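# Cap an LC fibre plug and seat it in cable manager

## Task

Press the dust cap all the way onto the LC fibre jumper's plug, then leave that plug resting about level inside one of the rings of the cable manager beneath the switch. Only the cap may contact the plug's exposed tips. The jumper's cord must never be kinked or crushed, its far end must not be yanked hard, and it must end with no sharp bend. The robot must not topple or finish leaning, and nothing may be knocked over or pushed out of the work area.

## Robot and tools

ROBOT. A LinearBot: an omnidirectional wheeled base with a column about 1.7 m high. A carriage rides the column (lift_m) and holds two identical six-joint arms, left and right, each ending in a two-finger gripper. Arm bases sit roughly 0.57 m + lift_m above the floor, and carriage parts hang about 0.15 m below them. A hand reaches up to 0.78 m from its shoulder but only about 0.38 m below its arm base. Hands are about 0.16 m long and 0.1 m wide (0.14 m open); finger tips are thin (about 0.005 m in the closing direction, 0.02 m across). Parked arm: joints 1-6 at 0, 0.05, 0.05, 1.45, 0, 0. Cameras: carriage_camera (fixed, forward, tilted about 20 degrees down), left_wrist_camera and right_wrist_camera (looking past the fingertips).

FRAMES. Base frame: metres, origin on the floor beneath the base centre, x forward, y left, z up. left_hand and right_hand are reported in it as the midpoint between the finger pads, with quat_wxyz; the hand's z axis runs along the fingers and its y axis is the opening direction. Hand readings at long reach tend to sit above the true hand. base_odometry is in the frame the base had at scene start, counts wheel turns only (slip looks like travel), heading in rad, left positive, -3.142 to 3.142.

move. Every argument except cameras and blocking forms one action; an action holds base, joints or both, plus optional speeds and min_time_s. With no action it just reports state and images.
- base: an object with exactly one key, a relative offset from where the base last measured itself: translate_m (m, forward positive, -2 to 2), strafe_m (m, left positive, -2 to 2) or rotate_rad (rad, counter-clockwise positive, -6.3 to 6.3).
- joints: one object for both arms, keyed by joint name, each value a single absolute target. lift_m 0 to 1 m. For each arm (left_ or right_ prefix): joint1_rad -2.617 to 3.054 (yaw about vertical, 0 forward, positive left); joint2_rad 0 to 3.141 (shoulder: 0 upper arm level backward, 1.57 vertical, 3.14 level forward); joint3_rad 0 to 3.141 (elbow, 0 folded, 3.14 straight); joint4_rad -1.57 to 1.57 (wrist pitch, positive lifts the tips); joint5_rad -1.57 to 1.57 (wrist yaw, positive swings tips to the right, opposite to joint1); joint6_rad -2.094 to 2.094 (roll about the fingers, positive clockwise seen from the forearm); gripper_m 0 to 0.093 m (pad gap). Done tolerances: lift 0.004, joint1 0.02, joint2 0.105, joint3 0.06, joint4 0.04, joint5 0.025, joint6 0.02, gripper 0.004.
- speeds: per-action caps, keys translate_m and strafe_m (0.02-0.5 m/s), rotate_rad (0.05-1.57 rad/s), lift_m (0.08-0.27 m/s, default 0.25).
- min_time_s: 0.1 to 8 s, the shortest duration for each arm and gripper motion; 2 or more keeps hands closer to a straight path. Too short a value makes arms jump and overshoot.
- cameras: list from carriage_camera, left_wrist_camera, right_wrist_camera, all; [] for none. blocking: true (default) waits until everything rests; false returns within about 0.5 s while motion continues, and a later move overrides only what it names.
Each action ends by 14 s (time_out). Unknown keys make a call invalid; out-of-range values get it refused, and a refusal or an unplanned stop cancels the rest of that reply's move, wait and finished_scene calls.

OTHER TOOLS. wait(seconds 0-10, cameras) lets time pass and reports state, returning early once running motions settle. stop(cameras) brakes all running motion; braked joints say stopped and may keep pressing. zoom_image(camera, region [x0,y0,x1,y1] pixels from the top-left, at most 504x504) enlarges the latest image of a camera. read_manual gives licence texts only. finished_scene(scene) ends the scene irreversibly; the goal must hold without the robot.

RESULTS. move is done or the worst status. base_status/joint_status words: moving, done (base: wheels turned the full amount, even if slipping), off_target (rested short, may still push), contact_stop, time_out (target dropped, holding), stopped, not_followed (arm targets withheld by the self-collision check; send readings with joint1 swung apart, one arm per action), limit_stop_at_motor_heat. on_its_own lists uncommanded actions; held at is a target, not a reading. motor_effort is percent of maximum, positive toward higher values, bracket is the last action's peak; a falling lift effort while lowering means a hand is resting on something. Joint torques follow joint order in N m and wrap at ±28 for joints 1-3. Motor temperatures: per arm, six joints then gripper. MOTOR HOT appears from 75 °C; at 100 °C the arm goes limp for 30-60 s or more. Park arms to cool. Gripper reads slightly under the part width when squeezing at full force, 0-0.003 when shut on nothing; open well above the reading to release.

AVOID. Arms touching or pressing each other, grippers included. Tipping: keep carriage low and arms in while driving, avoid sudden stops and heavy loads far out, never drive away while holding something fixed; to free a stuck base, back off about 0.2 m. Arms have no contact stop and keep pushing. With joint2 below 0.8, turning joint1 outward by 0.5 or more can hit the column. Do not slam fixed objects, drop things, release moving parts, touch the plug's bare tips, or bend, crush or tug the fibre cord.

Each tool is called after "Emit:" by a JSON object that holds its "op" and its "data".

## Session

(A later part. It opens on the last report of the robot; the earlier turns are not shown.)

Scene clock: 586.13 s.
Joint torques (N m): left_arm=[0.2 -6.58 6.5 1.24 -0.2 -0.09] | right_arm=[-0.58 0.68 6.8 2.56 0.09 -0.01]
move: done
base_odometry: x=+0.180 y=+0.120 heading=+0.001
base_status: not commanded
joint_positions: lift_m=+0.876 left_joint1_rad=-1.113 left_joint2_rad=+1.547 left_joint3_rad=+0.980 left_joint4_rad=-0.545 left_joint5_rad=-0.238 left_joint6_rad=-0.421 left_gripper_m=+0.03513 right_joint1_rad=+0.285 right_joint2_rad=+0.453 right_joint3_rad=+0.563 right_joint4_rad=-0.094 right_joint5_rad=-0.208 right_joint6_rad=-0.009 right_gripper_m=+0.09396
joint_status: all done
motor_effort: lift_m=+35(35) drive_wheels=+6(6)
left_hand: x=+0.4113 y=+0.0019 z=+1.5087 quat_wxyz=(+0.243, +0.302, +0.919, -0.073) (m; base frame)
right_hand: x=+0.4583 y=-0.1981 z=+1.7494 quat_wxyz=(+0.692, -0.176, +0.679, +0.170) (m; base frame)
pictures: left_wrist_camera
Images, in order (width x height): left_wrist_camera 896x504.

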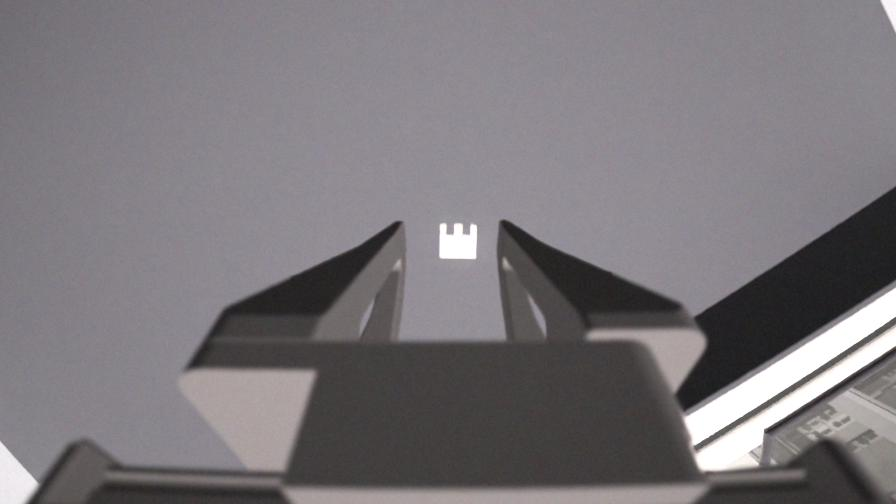

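Emit:
{"op": "move", "data": {"joints": {"lift_m": 0.873, "left_joint1_rad": -1.134, "left_joint2_rad": 1.526, "left_joint3_rad": 0.959, "left_joint4_rad": -0.540, "left_joint5_rad": -0.259, "left_joint6_rad": -0.432, "left_gripper_m": 0.028}, "speeds": {"lift_m": 0.08}, "cameras": ["left_wrist_camera"]}}

Emit:
{"op": "zoom_image", "data": {"camera": "left_wrist_camera", "region": [380, 180, 540, 300]}}

Scene clock: 605.93 s.
Joint torques (N m): left_arm=[-0.47 -7.65 6.22 1.22 -0.21 -0.1] | right_arm=[-0.62 0.79 6.8 2.56 0.09 -0.01]
move: done
base_odometry: x=+0.180 y=+0.120 heading=+0.001
base_status: not commanded
joint_positions: lift_m=+0.873 left_joint1_rad=-1.127 left_joint2_rad=+1.547 left_joint3_rad=+0.973 left_joint4_rad=-0.543 left_joint5_rad=-0.245 left_joint6_rad=-0.422 left_gripper_m=+0.02813 right_joint1_rad=+0.285 right_joint2_rad=+0.453 right_joint3_rad=+0.563 right_joint4_rad=-0.094 right_joint5_rad=-0.208 right_joint6_rad=-0.009 right_gripper_m=+0.09396
joint_status: all done
motor_effort: lift_m=+34(35) drive_wheels=+0(6)
left_hand: x=+0.4072 y=+0.0012 z=+1.5039 quat_wxyz=(+0.243, +0.308, +0.917, -0.071) (m; base frame)
right_hand: x=+0.4583 y=-0.1981 z=+1.7465 quat_wxyz=(+0.692, -0.176, +0.679, +0.170) (m; base frame)
pictures: left_wrist_camera
Images, in order (width x height): left_wrist_camera 896x504.

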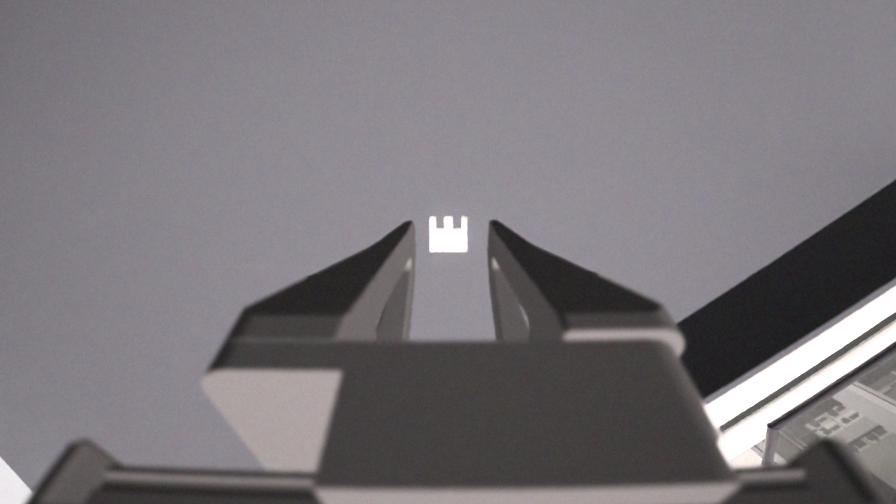

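Scaled by 3.150 from the camera's 896x504 image, which has a finer 1280x720 frame.

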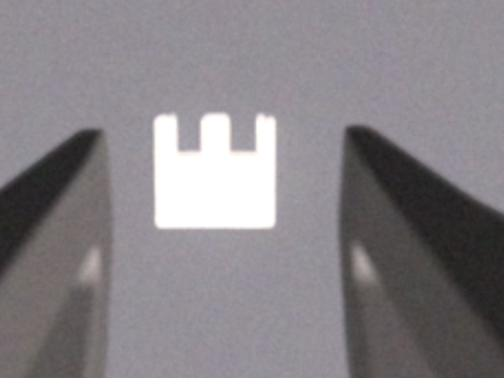

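Emit:
{"op": "move", "data": {"joints": {"lift_m": 0.88, "left_joint1_rad": -1.139, "left_joint2_rad": 1.505, "left_joint3_rad": 0.941, "left_joint4_rad": -0.541, "left_joint5_rad": -0.264, "left_joint6_rad": -0.432}, "speeds": {"lift_m": 0.08}, "cameras": ["left_wrist_camera"]}}

Emit:
{"op": "zoom_image", "data": {"camera": "left_wrist_camera", "region": [380, 180, 540, 300]}}

Scene clock: 629.03 s.
Joint torques (N m): left_arm=[-0.7 -7.86 6.05 1.22 -0.21 -0.09] | right_arm=[-0.61 0.75 6.86 2.51 0.09 -0.01]
move: done
base_odometry: x=+0.180 y=+0.120 heading=+0.001
base_status: not commanded
joint_positions: lift_m=+0.880 left_joint1_rad=-1.130 left_joint2_rad=+1.530 left_joint3_rad=+0.957 left_joint4_rad=-0.543 left_joint5_rad=-0.250 left_joint6_rad=-0.422 left_gripper_m=+0.02813 right_joint1_rad=+0.285 right_joint2_rad=+0.453 right_joint3_rad=+0.562 right_joint4_rad=-0.090 right_joint5_rad=-0.208 right_joint6_rad=-0.009 right_gripper_m=+0.09396
joint_status: all done
motor_effort: lift_m=+36(42) drive_wheels=+3(6)
left_hand: x=+0.4054 y=+0.0051 z=+1.5109 quat_wxyz=(+0.245, +0.309, +0.916, -0.070) (m; base frame)
right_hand: x=+0.4583 y=-0.1982 z=+1.7540 quat_wxyz=(+0.693, -0.175, +0.678, +0.170) (m; base frame)
pictures: left_wrist_camera
Images, in order (width x height): left_wrist_camera 896x504.

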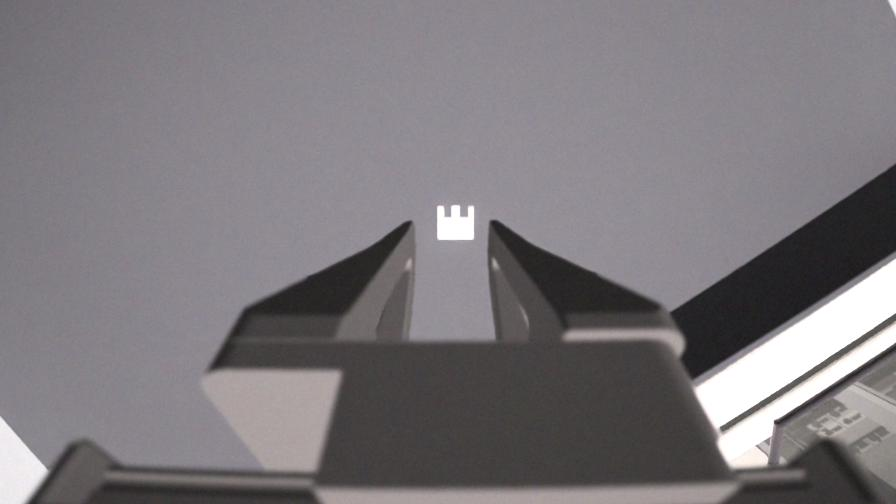

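Scaled by 3.150 from the camera's 896x504 image, which has a finer 1280x720 frame.

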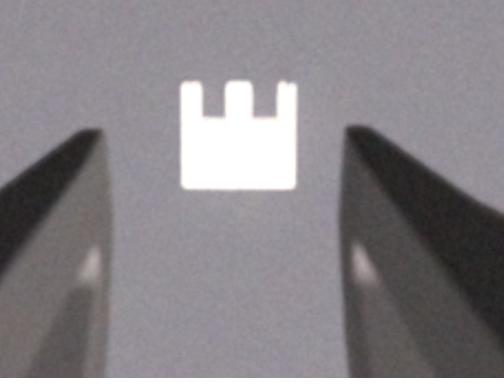

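Emit:
{"op": "move", "data": {"joints": {"lift_m": 0.871}, "speeds": {"lift_m": 0.08}, "cameras": ["left_wrist_camera"]}}

Emit:
{"op": "zoom_image", "data": {"camera": "left_wrist_camera", "region": [380, 180, 540, 300]}}

Scene clock: 636.60 s.
Joint torques (N m): left_arm=[-0.68 -7.43 6.22 1.21 -0.2 -0.08] | right_arm=[-0.58 0.76 6.84 2.54 0.09 -0.01]
move: done
base_odometry: x=+0.180 y=+0.120 heading=+0.001
base_status: not commanded
joint_positions: lift_m=+0.871 left_joint1_rad=-1.130 left_joint2_rad=+1.525 left_joint3_rad=+0.955 left_joint4_rad=-0.542 left_joint5_rad=-0.253 left_joint6_rad=-0.422 left_gripper_m=+0.02813 right_joint1_rad=+0.285 right_joint2_rad=+0.453 right_joint3_rad=+0.562 right_joint4_rad=-0.093 right_joint5_rad=-0.208 right_joint6_rad=-0.009 right_gripper_m=+0.09396
joint_status: all done
motor_effort: lift_m=+35(36) drive_wheels=+1(4)
left_hand: x=+0.4058 y=+0.0055 z=+1.5031 quat_wxyz=(+0.247, +0.308, +0.916, -0.070) (m; base frame)
right_hand: x=+0.4583 y=-0.1982 z=+1.7443 quat_wxyz=(+0.692, -0.175, +0.679, +0.170) (m; base frame)
pictures: left_wrist_camera
Images, in order (width x height): left_wrist_camera 896x504.

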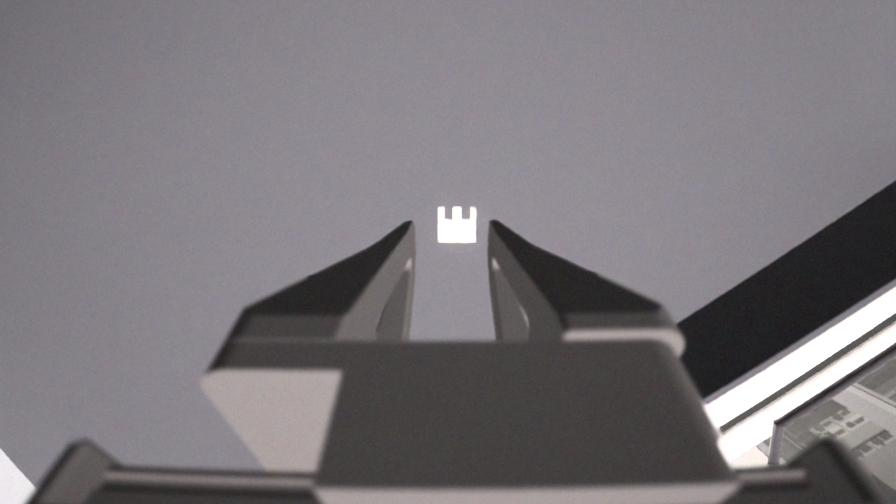

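Scaled by 3.150 from the camera's 896x504 image, which has a finer 1280x720 frame.

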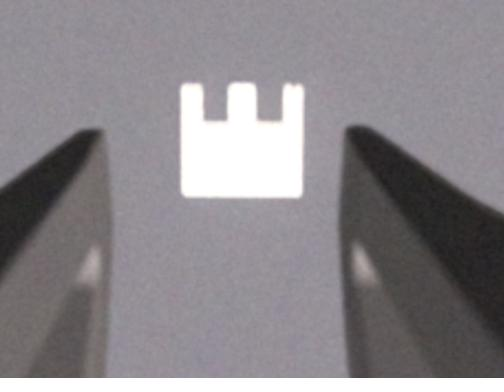

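Emit:
{"op": "move", "data": {"joints": {"left_gripper_m": 0.016}, "min_time_s": 1.5, "cameras": ["left_wrist_camera"]}}

Emit:
{"op": "zoom_image", "data": {"camera": "left_wrist_camera", "region": [380, 180, 540, 300]}}

Scene clock: 642.23 s.
Joint torques (N m): left_arm=[-0.68 -7.46 6.23 1.22 -0.19 -0.09] | right_arm=[-0.59 0.77 6.86 2.54 0.09 -0.02]
move: done
base_odometry: x=+0.180 y=+0.120 heading=+0.001
base_status: not commanded
joint_positions: lift_m=+0.871 left_joint1_rad=-1.130 left_joint2_rad=+1.525 left_joint3_rad=+0.955 left_joint4_rad=-0.542 left_joint5_rad=-0.253 left_joint6_rad=-0.422 left_gripper_m=+0.01613 right_joint1_rad=+0.285 right_joint2_rad=+0.453 right_joint3_rad=+0.562 right_joint4_rad=-0.093 right_joint5_rad=-0.208 right_joint6_rad=-0.009 right_gripper_m=+0.09396
joint_status: all done
motor_effort: lift_m=+35(35) drive_wheels=+4(6)
left_hand: x=+0.4058 y=+0.0055 z=+1.5031 quat_wxyz=(+0.247, +0.308, +0.916, -0.070) (m; base frame)
right_hand: x=+0.4583 y=-0.1982 z=+1.7443 quat_wxyz=(+0.692, -0.175, +0.679, +0.170) (m; base frame)
pictures: left_wrist_camera
Images, in order (width x height): left_wrist_camera 896x504.

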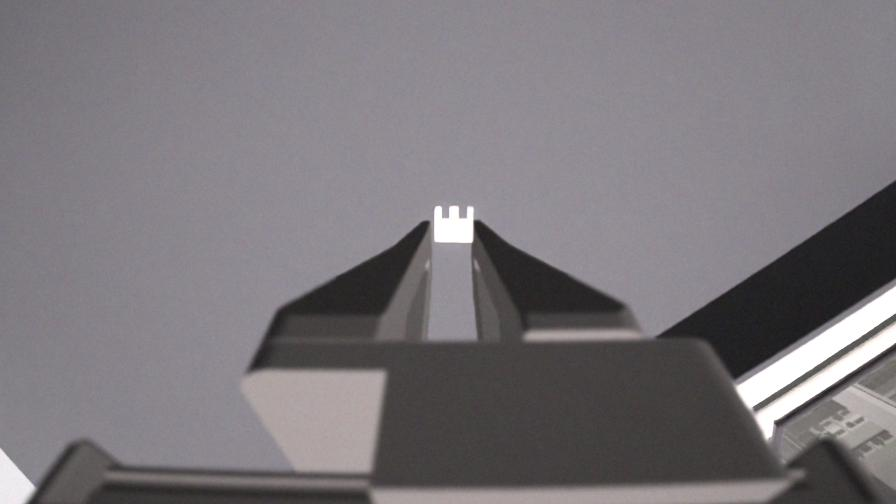

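Scaled by 3.150 from the camera's 896x504 image, which has a finer 1280x720 frame.

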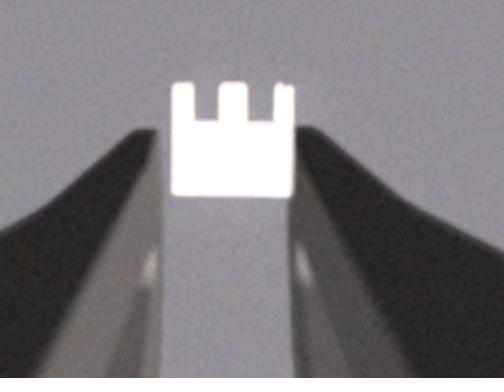

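Emit:
{"op": "move", "data": {"joints": {"left_gripper_m": 0.0115}, "min_time_s": 1.5, "cameras": ["left_wrist_camera"]}}

Emit:
{"op": "zoom_image", "data": {"camera": "left_wrist_camera", "region": [380, 180, 540, 300]}}

Scene clock: 648.63 s.
Joint torques (N m): left_arm=[-0.7 -7.46 6.26 1.21 -0.19 -0.08] | right_arm=[-0.59 0.76 6.86 2.54 0.08 -0.01]
move: done
base_odometry: x=+0.180 y=+0.120 heading=+0.001
base_status: not commanded
joint_positions: lift_m=+0.871 left_joint1_rad=-1.130 left_joint2_rad=+1.525 left_joint3_rad=+0.955 left_joint4_rad=-0.542 left_joint5_rad=-0.253 left_joint6_rad=-0.422 left_gripper_m=+0.01167 right_joint1_rad=+0.285 right_joint2_rad=+0.453 right_joint3_rad=+0.562 right_joint4_rad=-0.093 right_joint5_rad=-0.208 right_joint6_rad=-0.009 right_gripper_m=+0.09396
joint_status: all done
motor_effort: lift_m=+35(35) drive_wheels=+2(7)
left_hand: x=+0.4058 y=+0.0055 z=+1.5031 quat_wxyz=(+0.247, +0.308, +0.916, -0.070) (m; base frame)
right_hand: x=+0.4583 y=-0.1982 z=+1.7443 quat_wxyz=(+0.692, -0.175, +0.679, +0.170) (m; base frame)
pictures: left_wrist_camera
Images, in order (width x height): left_wrist_camera 896x504.

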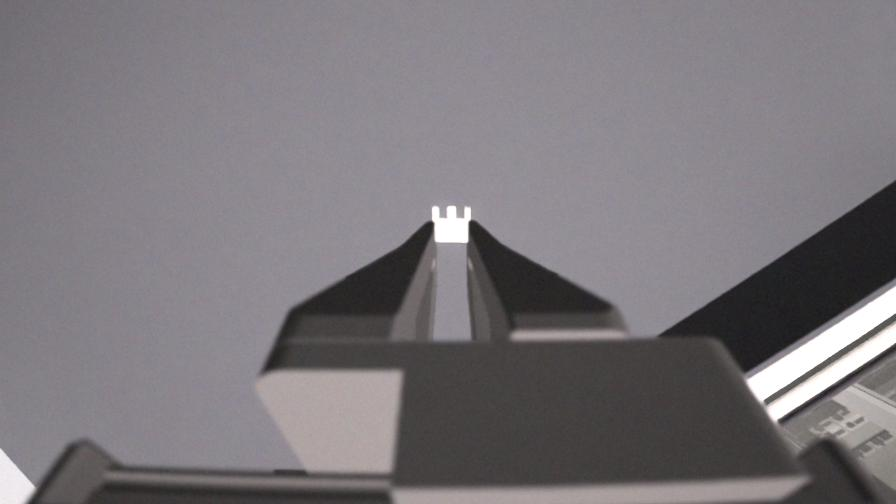

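Scaled by 3.150 from the camera's 896x504 image, which has a finer 1280x720 frame.

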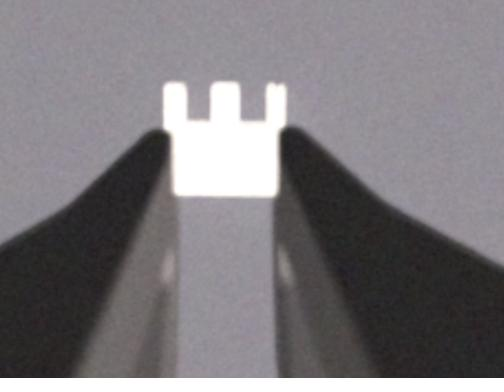

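Emit:
{"op": "move", "data": {"joints": {"left_gripper_m": 0.008}, "min_time_s": 1.5, "cameras": ["left_wrist_camera"]}}

Emit:
{"op": "zoom_image", "data": {"camera": "left_wrist_camera", "region": [400, 180, 500, 260]}}

Scene clock: 660.07 s.
Joint torques (N m): left_arm=[-0.7 -7.45 6.24 1.21 -0.19 -0.08] | right_arm=[-0.59 0.76 6.89 2.54 0.08 -0.01]
move: done
base_odometry: x=+0.180 y=+0.120 heading=+0.001
base_status: not commanded
joint_positions: lift_m=+0.871 left_joint1_rad=-1.130 left_joint2_rad=+1.525 left_joint3_rad=+0.955 left_joint4_rad=-0.542 left_joint5_rad=-0.253 left_joint6_rad=-0.422 left_gripper_m=+0.01084 right_joint1_rad=+0.285 right_joint2_rad=+0.453 right_joint3_rad=+0.562 right_joint4_rad=-0.093 right_joint5_rad=-0.208 right_joint6_rad=-0.009 right_gripper_m=+0.09396
joint_status: all done
motor_effort: lift_m=+35(35) drive_wheels=+2(6)
left_hand: x=+0.4058 y=+0.0055 z=+1.5031 quat_wxyz=(+0.247, +0.308, +0.916, -0.070) (m; base frame)
right_hand: x=+0.4583 y=-0.1982 z=+1.7443 quat_wxyz=(+0.692, -0.175, +0.679, +0.170) (m; base frame)
pictures: left_wrist_camera
Images, in order (width x height): left_wrist_camera 896x504.

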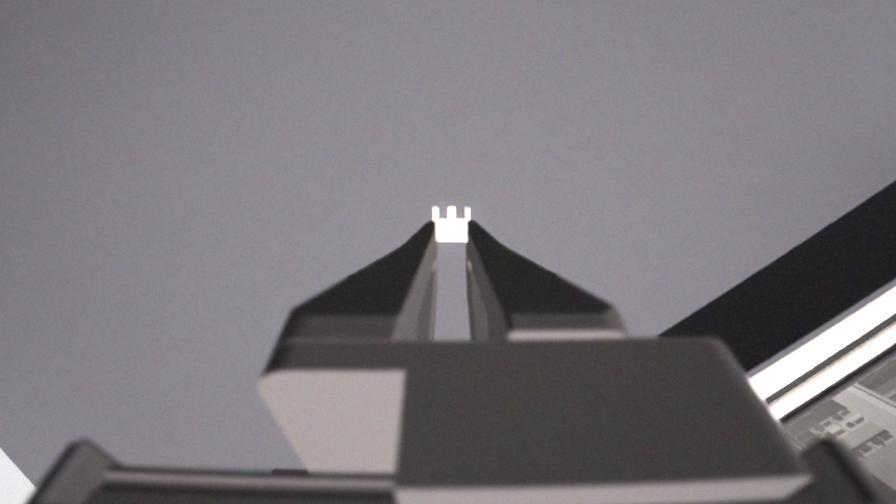

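Scaled by 5.040 from the camera's 896x504 image, which has a finer 1280x720 frame.

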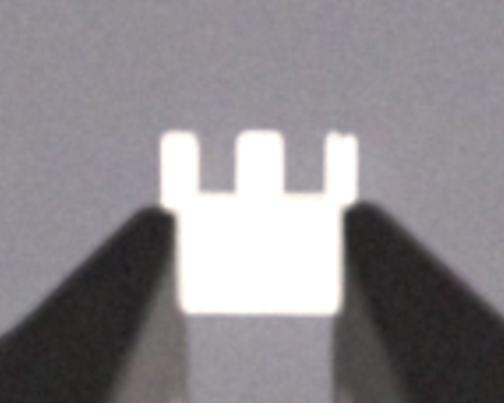

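Emit:
{"op": "move", "data": {"joints": {"lift_m": 0.92}, "speeds": {"lift_m": 0.08}, "cameras": ["left_wrist_camera", "right_wrist_camera", "carriage_camera"]}}

Emit:
{"op": "zoom_image", "data": {"camera": "left_wrist_camera", "region": [400, 180, 500, 260]}}

Emit:
{"op": "zoom_image", "data": {"camera": "right_wrist_camera", "region": [240, 60, 420, 200]}}

Emit:
{"op": "zoom_image", "data": {"camera": "carriage_camera", "region": [360, 190, 560, 290]}}

Scene clock: 666.77 s.
Joint torques (N m): left_arm=[-0.69 -7.42 6.48 1.21 -0.18 -0.09] | right_arm=[-0.59 0.76 6.93 2.51 0.09 -0.01]
move: done
base_odometry: x=+0.180 y=+0.120 heading=+0.001
base_status: not commanded
joint_positions: lift_m=+0.920 left_joint1_rad=-1.130 left_joint2_rad=+1.525 left_joint3_rad=+0.952 left_joint4_rad=-0.542 left_joint5_rad=-0.254 left_joint6_rad=-0.422 left_gripper_m=+0.01084 right_joint1_rad=+0.285 right_joint2_rad=+0.453 right_joint3_rad=+0.561 right_joint4_rad=-0.090 right_joint5_rad=-0.208 right_joint6_rad=-0.009 right_gripper_m=+0.09396
joint_status: all done
motor_effort: lift_m=+35(42) drive_wheels=-1(7)
left_hand: x=+0.4056 y=+0.0063 z=+1.5514 quat_wxyz=(+0.247, +0.308, +0.916, -0.069) (m; base frame)
right_hand: x=+0.4584 y=-0.1982 z=+1.7936 quat_wxyz=(+0.693, -0.175, +0.679, +0.170) (m; base frame)
pictures: carriage_camera, left_wrist_camera, right_wrist_camera
Images, in order (width x height): carriage_camera 896x504, left_wrist_camera 896x504, right_wrist_camera 896x504.

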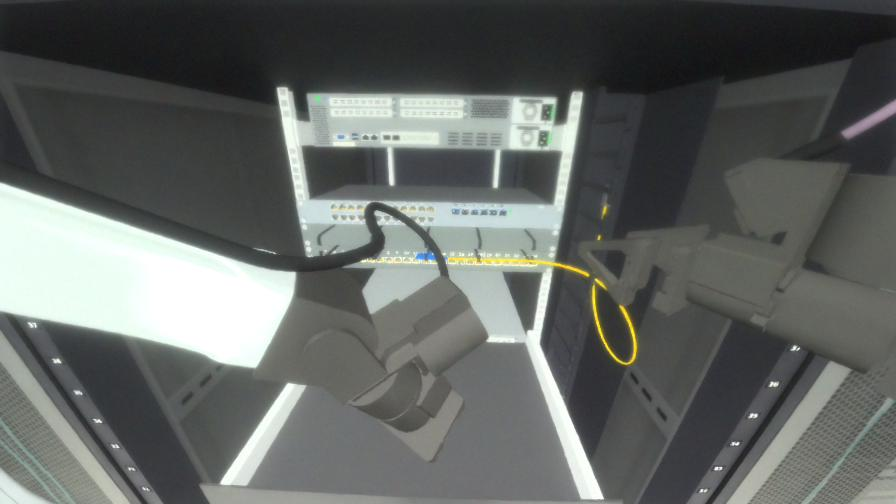

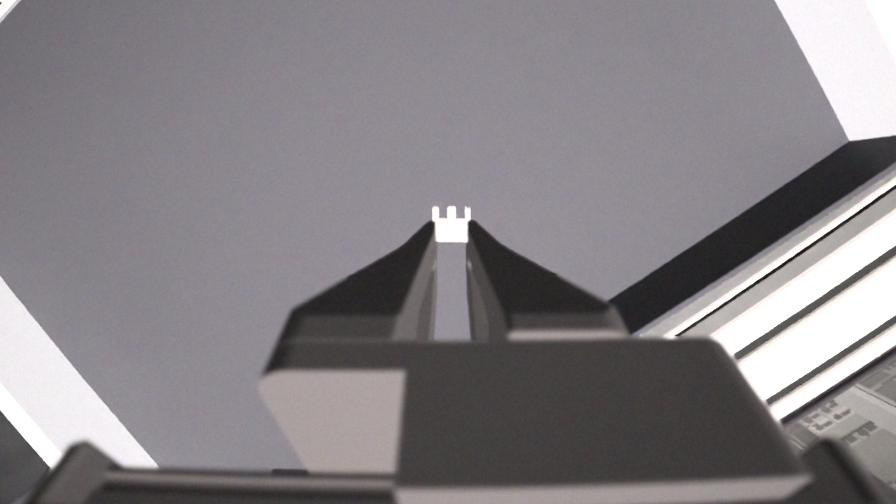

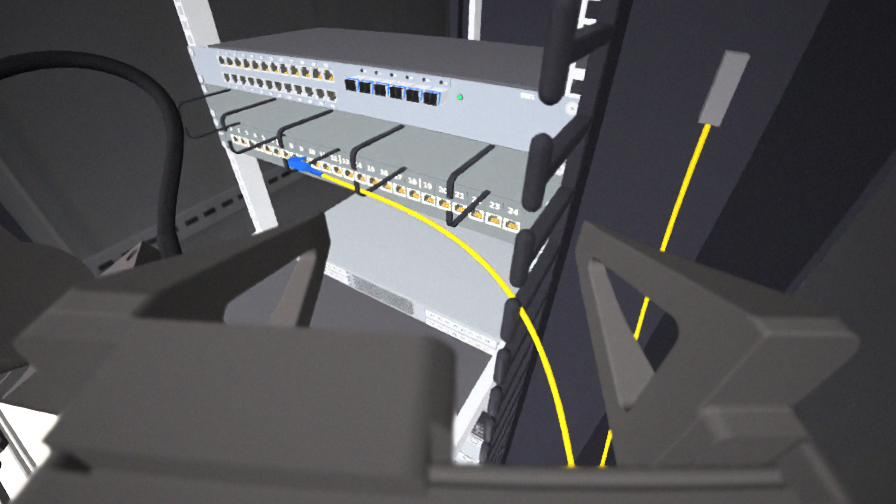

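Scaled by 5.040 from the camera's 896x504 image, which has a finer 1280x720 frame.

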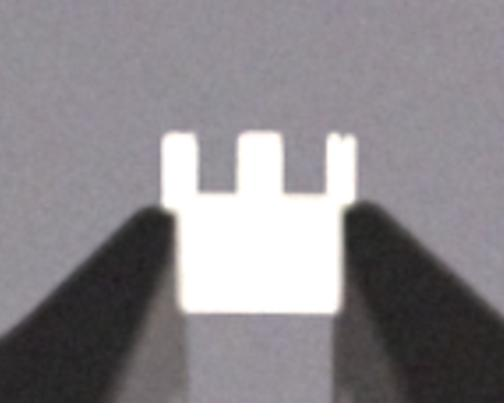

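Scaled by 2.800 from the camera's 896x504 image, which has a finer 1280x720 frame.

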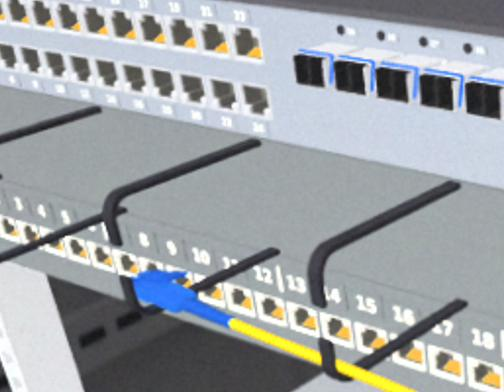

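Scaled by 2.520 from the camera's 896x504 image, which has a finer 1280x720 frame.

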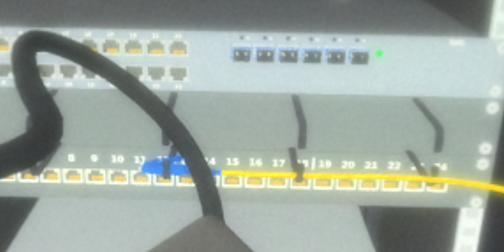

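Emit:
{"op": "zoom_image", "data": {"camera": "carriage_camera", "region": [100, 0, 604, 100]}}

Scaled by 1.000.

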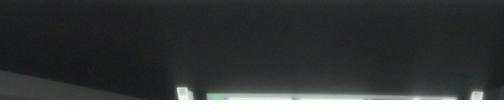

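Emit:
{"op": "move", "data": {"joints": {"lift_m": 0.88, "left_joint1_rad": -0.31, "left_joint2_rad": 1.38, "left_joint3_rad": 1.54, "left_joint4_rad": -1.085, "left_joint5_rad": 0.347, "left_joint6_rad": 1.284}, "min_time_s": 3, "cameras": ["all"]}}

Emit:
{"op": "zoom_image", "data": {"camera": "left_wrist_camera", "region": [400, 180, 500, 260]}}

Scene clock: 813.30 s.
Joint torques (N m): left_arm=[0.69 -6.71 10.66 1.27 0.37 0.09] | right_arm=[-0.58 0.8 7.02 2.59 0.08 -0.01]
Motor temperatures (°C): left_arm=[29 44 47 38 29 33 35] | right_arm=[31 34 49 54 32 31 33]
move: done
base_odometry: x=+0.180 y=+0.120 heading=+0.001
base_status: not commanded
joint_positions: lift_m=+0.880 left_joint1_rad=-0.318 left_joint2_rad=+1.404 left_joint3_rad=+1.504 left_joint4_rad=-1.076 left_joint5_rad=+0.333 left_joint6_rad=+1.271 left_gripper_m=+0.01084 right_joint1_rad=+0.285 right_joint2_rad=+0.453 right_joint3_rad=+0.560 right_joint4_rad=-0.097 right_joint5_rad=-0.208 right_joint6_rad=-0.009 right_gripper_m=+0.09396
joint_status: all done
motor_effort: lift_m=+36(36) drive_wheels=+0(7)
left_hand: x=+0.5277 y=+0.1444 z=+1.6944 quat_wxyz=(+0.329, +0.707, +0.626, -0.008) (m; base frame)
right_hand: x=+0.4585 y=-0.1982 z=+1.7515 quat_wxyz=(+0.690, -0.175, +0.681, +0.170) (m; base frame)
pictures: carriage_camera, left_wrist_camera, right_wrist_camera
Images, in order (width x height): carriage_camera 896x504, left_wrist_camera 896x504, right_wrist_camera 896x504.

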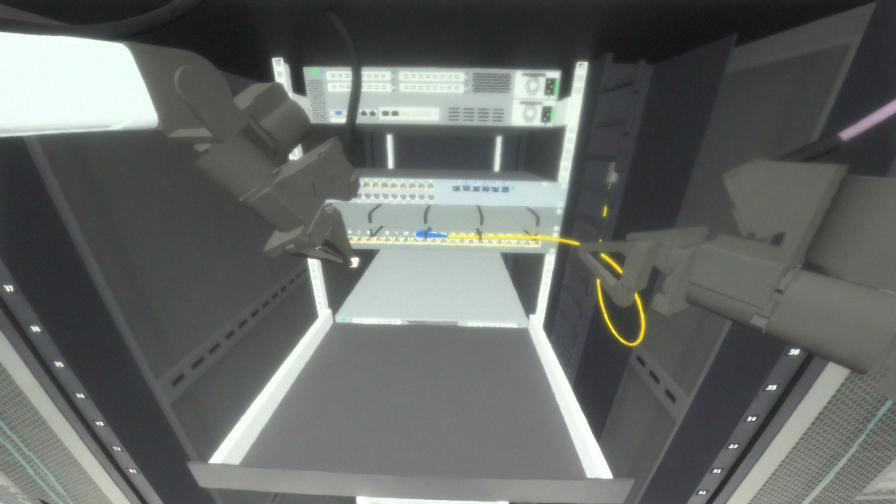

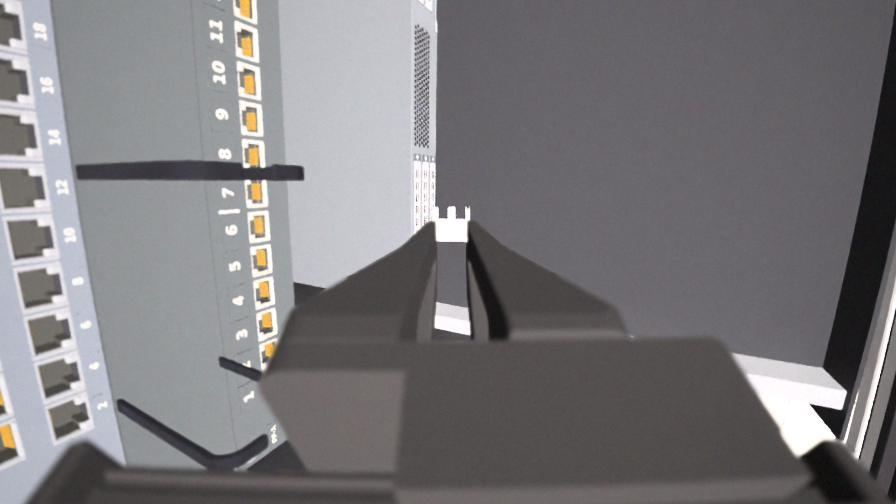

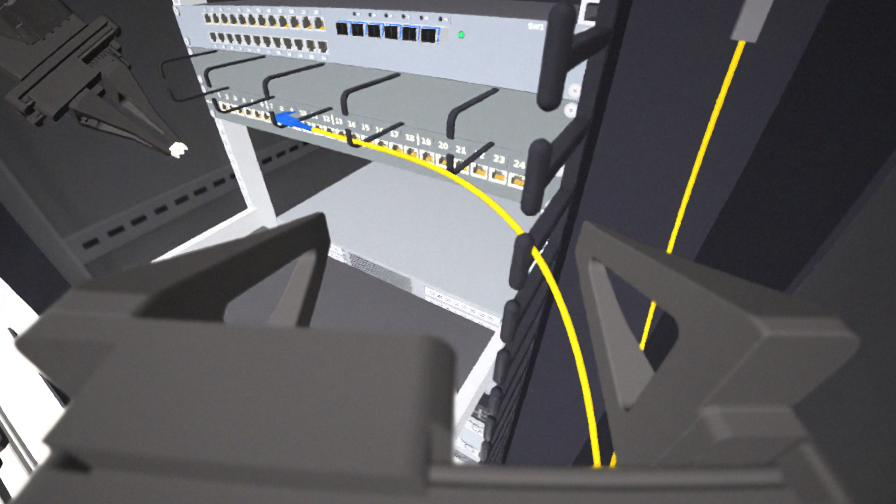

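Scaled by 5.040 from the camera's 896x504 image, which has a finer 1280x720 frame.

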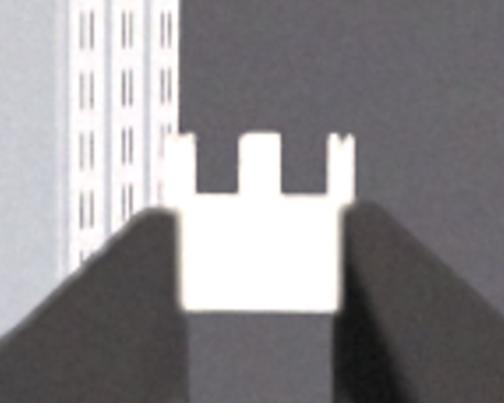

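Emit:
{"op": "move", "data": {"joints": {"right_joint1_rad": 1.083, "right_joint2_rad": 1.441, "right_joint3_rad": 0.80, "right_joint4_rad": 0.641, "right_joint5_rad": 0.821, "right_joint6_rad": 1.571, "right_gripper_m": 0.05}, "min_time_s": 4, "cameras": ["all"]}}

Emit:
{"op": "zoom_image", "data": {"camera": "carriage_camera", "region": [340, 200, 520, 300]}}

Emit:
{"op": "zoom_image", "data": {"camera": "right_wrist_camera", "region": [240, 120, 540, 320]}}

Scene clock: 830.73 s.
Joint torques (N m): left_arm=[0.7 -6.6 10.63 1.31 0.37 0.09] | right_arm=[25.07 17.96 10.77 4.6 -5.45 6.41]
Motor temperatures (°C): left_arm=[29 43 50 38 29 33 35] | right_arm=[33 34 48 55 36 34 33]
move: off_target
base_odometry: x=+0.180 y=+0.120 heading=+0.000
base_status: not commanded
joint_positions: lift_m=+0.880 left_joint1_rad=-0.318 left_joint2_rad=+1.403 left_joint3_rad=+1.504 left_joint4_rad=-1.080 left_joint5_rad=+0.335 left_joint6_rad=+1.273 left_gripper_m=+0.01084 right_joint1_rad=+0.833 right_joint2_rad=+1.206 right_joint3_rad=+0.762 right_joint4_rad=+0.410 right_joint5_rad=+1.337 right_joint6_rad=+1.002 right_gripper_m=+0.05688
joint_status: right_joint1_rad off_target (ended at +0.833, target +1.083); right_joint2_rad off_target (ended at +1.206, target +1.441); right_joint4_rad off_target (ended at +0.410, target +0.641); right_joint5_rad off_target (ended at +1.337, target +0.821); right_joint6_rad off_target (ended at +1.002, target +1.571); right_gripper_m off_target (ended at +0.05691, target +0.05000); the others done
motor_effort: lift_m=+34(36) drive_wheels=+11(15)
left_hand: x=+0.5266 y=+0.1443 z=+1.6943 quat_wxyz=(+0.328, +0.708, +0.626, -0.010) (m; base frame)
right_hand: x=+0.5335 y=-0.2084 z=+1.7395 quat_wxyz=(+0.685, +0.477, +0.526, +0.162) (m; base frame)
pictures: carriage_camera, left_wrist_camera, right_wrist_camera
ARM HIT: the robot struck itself hard.
Images, in order (width x height): carriage_camera 896x504, left_wrist_camera 896x504, right_wrist_camera 896x504.

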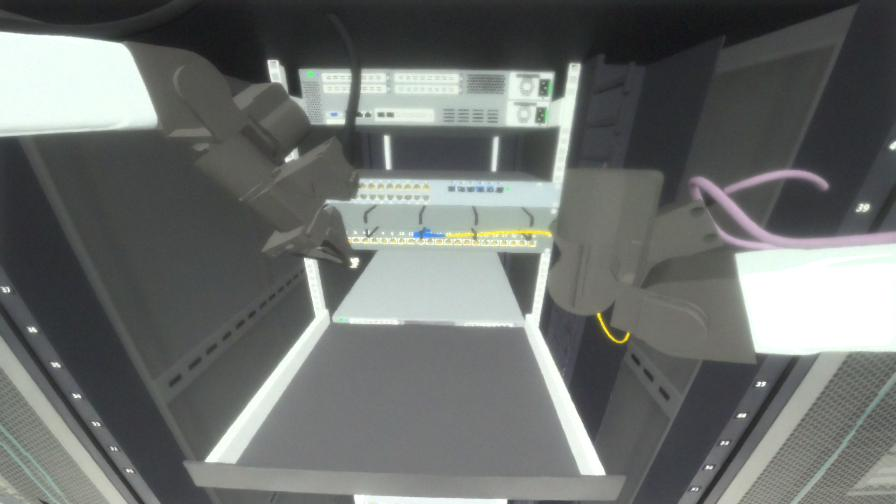

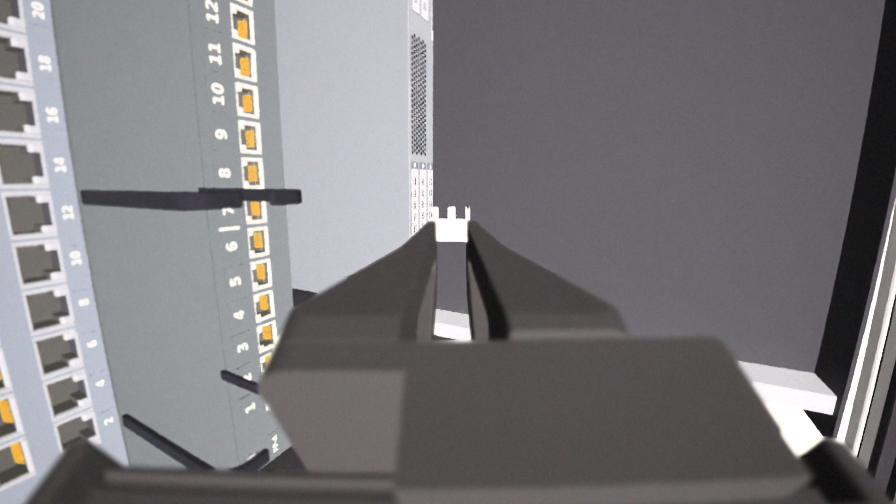

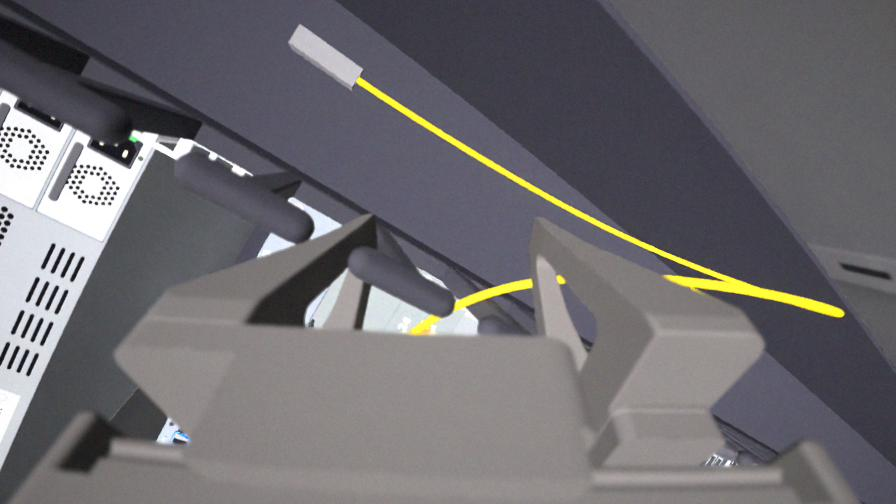

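Scaled by 2.800 from the camera's 896x504 image, which has a finer 1280x720 frame.

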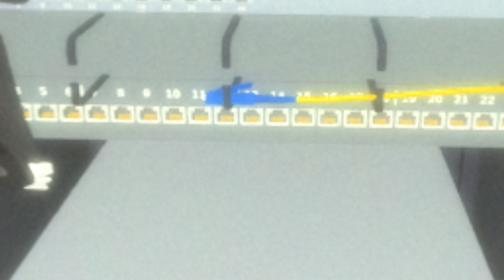

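Scaled by 1.680 from the camera's 896x504 image, which has a finer 1280x720 frame.

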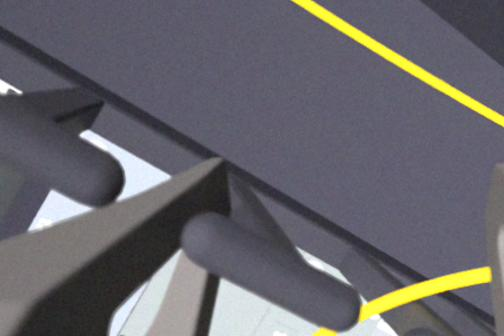

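Emit:
{"op": "move", "data": {"joints": {"right_joint1_rad": 0.833, "right_joint2_rad": 1.206, "right_joint3_rad": 0.762, "right_joint4_rad": 0.41, "right_joint5_rad": 1.337, "right_joint6_rad": 1.002, "right_gripper_m": 0.06}, "min_time_s": 1, "cameras": ["right_wrist_camera", "carriage_camera"]}}

Emit:
{"op": "zoom_image", "data": {"camera": "right_wrist_camera", "region": [270, 180, 670, 400]}}

Emit:
{"op": "zoom_image", "data": {"camera": "carriage_camera", "region": [500, 100, 800, 370]}}

Scene clock: 852.80 s.
Joint torques (N m): left_arm=[0.68 -6.6 10.63 1.31 0.36 0.08] | right_arm=[1.78 -0.76 7.45 2.42 -0.14 0.03]
Motor temperatures (°C): left_arm=[29 42 53 38 29 33 35] | right_arm=[54 41 50 72 59 65 34]
move: off_target
base_odometry: x=+0.180 y=+0.120 heading=+0.000
base_status: not commanded
joint_positions: lift_m=+0.880 left_joint1_rad=-0.318 left_joint2_rad=+1.403 left_joint3_rad=+1.504 left_joint4_rad=-1.080 left_joint5_rad=+0.336 left_joint6_rad=+1.273 left_gripper_m=+0.01084 right_joint1_rad=+0.814 right_joint2_rad=+1.173 right_joint3_rad=+0.762 right_joint4_rad=+0.362 right_joint5_rad=+1.354 right_joint6_rad=+0.982 right_gripper_m=+0.05992
joint_status: right_joint4_rad off_target (ended at +0.362, target +0.410); the others done
motor_effort: lift_m=+34(34) drive_wheels=+9(15)
left_hand: x=+0.5265 y=+0.1443 z=+1.6943 quat_wxyz=(+0.329, +0.708, +0.625, -0.010) (m; base frame)
right_hand: x=+0.5294 y=-0.2216 z=+1.7428 quat_wxyz=(+0.690, +0.478, +0.526, +0.138) (m; base frame)
pictures: carriage_camera, right_wrist_camera
Images, in order (width x height): carriage_camera 896x504, right_wrist_camera 896x504.

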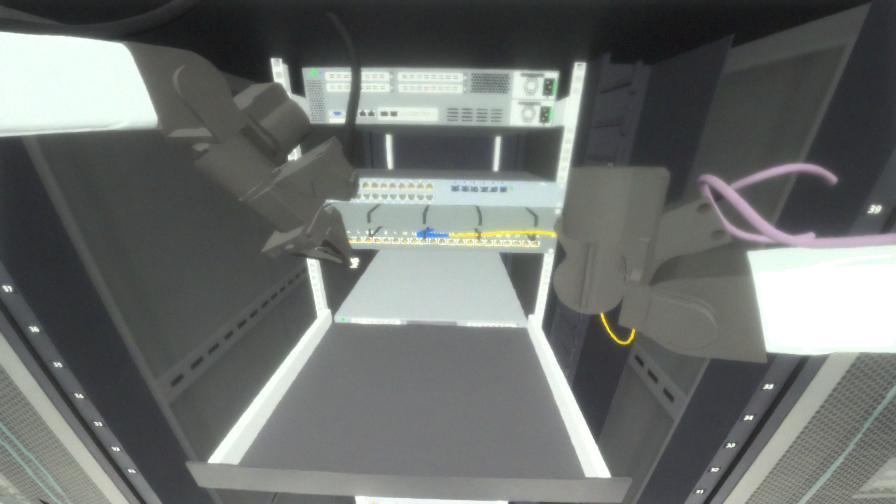

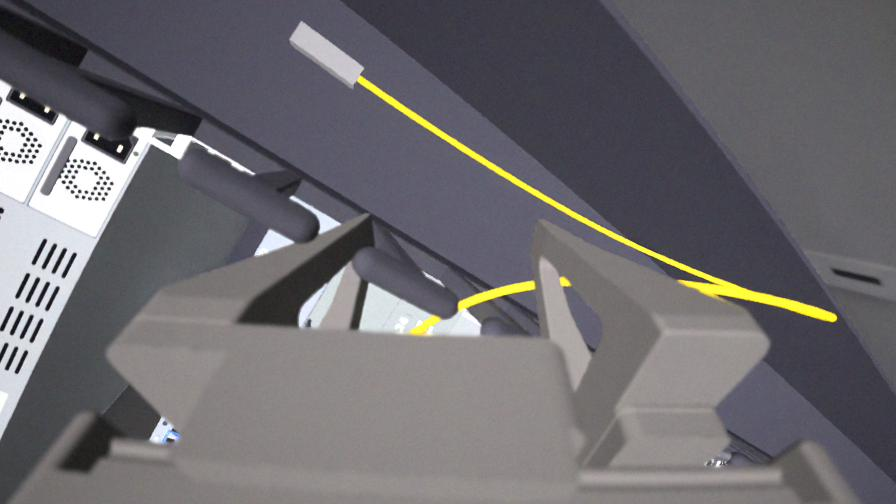

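Scaled by 1.260 from the camera's 896x504 image, which has a finer 1280x720 frame.

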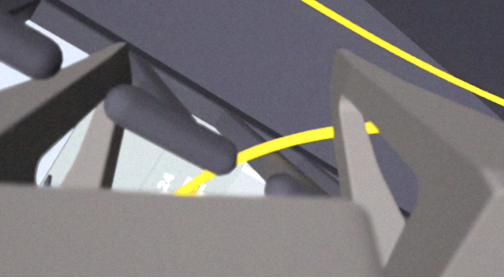

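Scaled by 1.680 from the camera's 896x504 image, which has a finer 1280x720 frame.

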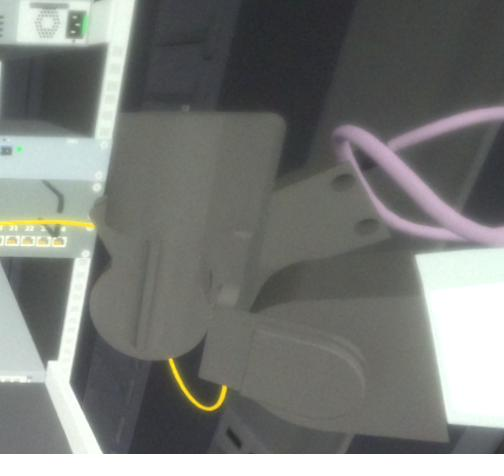

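Emit:
{"op": "move", "data": {"base": {"translate_m": -0.1}, "speeds": {"translate_m": 0.04}, "cameras": ["right_wrist_camera", "carriage_camera", "left_wrist_camera"]}}

Emit:
{"op": "zoom_image", "data": {"camera": "carriage_camera", "region": [400, 100, 720, 340]}}

Scene clock: 882.40 s.
Joint torques (N m): left_arm=[0.66 -6.11 10.61 1.32 0.36 0.09] | right_arm=[0.39 -3.19 7.43 1.86 -0.03 -0.09]
Motor temperatures (°C): left_arm=[29 42 55 38 29 33 35] | right_arm=[41 38 49 62 42 45 33]
move: done
base_odometry: x=+0.080 y=+0.120 heading=+0.000
base_status: done
joint_positions: lift_m=+0.880 left_joint1_rad=-0.318 left_joint2_rad=+1.398 left_joint3_rad=+1.504 left_joint4_rad=-1.082 left_joint5_rad=+0.336 left_joint6_rad=+1.273 left_gripper_m=+0.01084 right_joint1_rad=+0.827 right_joint2_rad=+1.196 right_joint3_rad=+0.762 right_joint4_rad=+0.409 right_joint5_rad=+1.342 right_joint6_rad=+0.992 right_gripper_m=+0.05993
joint_status: not commanded
on_its_own: right_joint4_rad moved +0.047 to your old target +0.410
motor_effort: lift_m=+34(34) drive_wheels=+2(8)
left_hand: x=+0.5256 y=+0.1446 z=+1.6958 quat_wxyz=(+0.330, +0.707, +0.625, -0.009) (m; base frame)
right_hand: x=+0.5324 y=-0.2124 z=+1.7419 quat_wxyz=(+0.687, +0.479, +0.523, +0.158) (m; base frame)
pictures: carriage_camera, left_wrist_camera, right_wrist_camera
Images, in order (width x height): carriage_camera 896x504, left_wrist_camera 896x504, right_wrist_camera 896x504.

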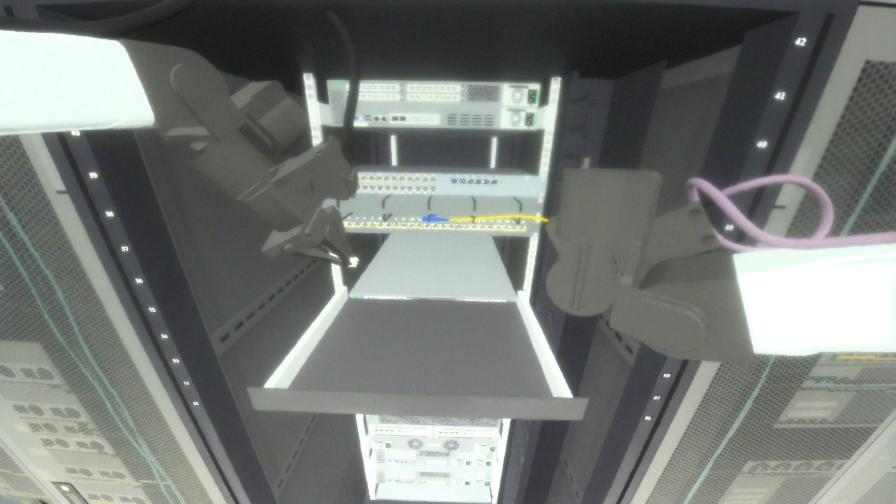

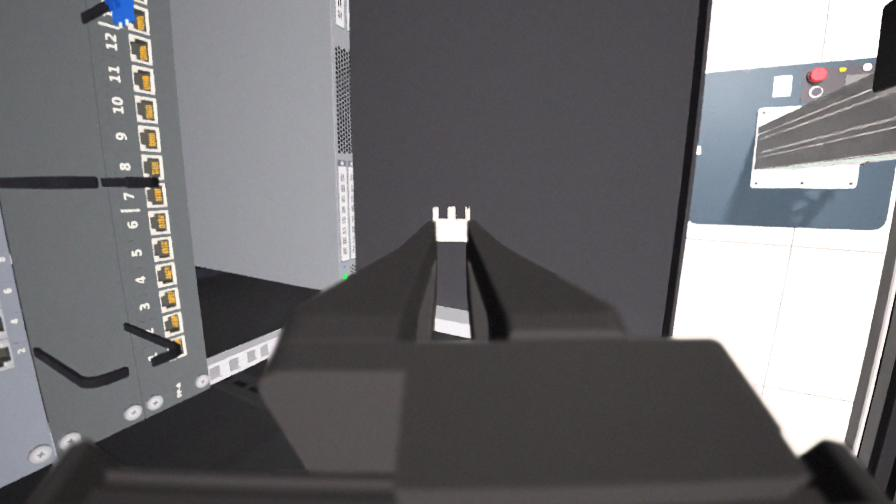

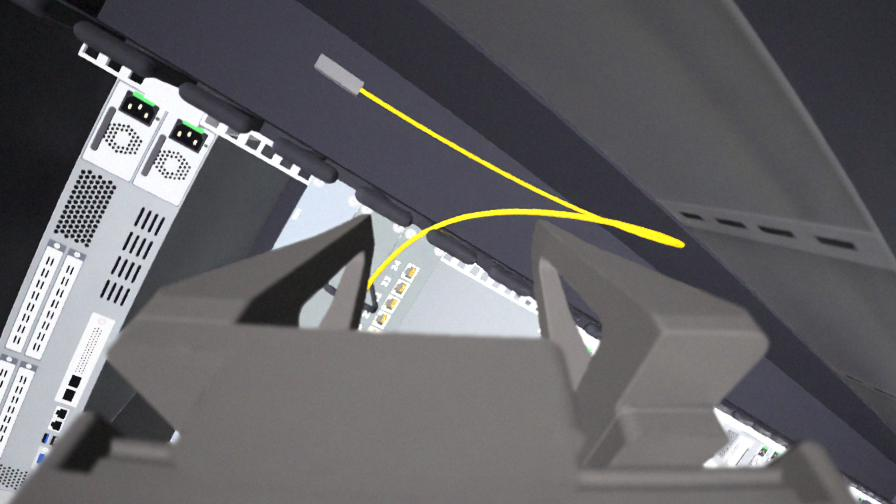

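Scaled by 1.575 from the camera's 896x504 image, which has a finer 1280x720 frame.

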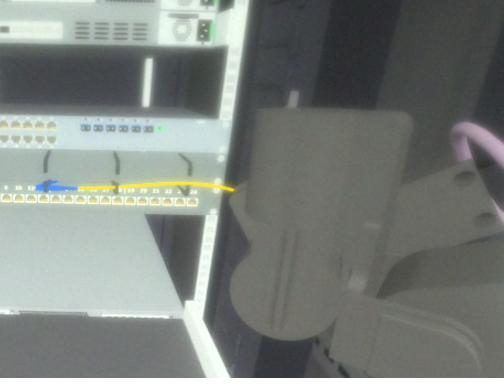

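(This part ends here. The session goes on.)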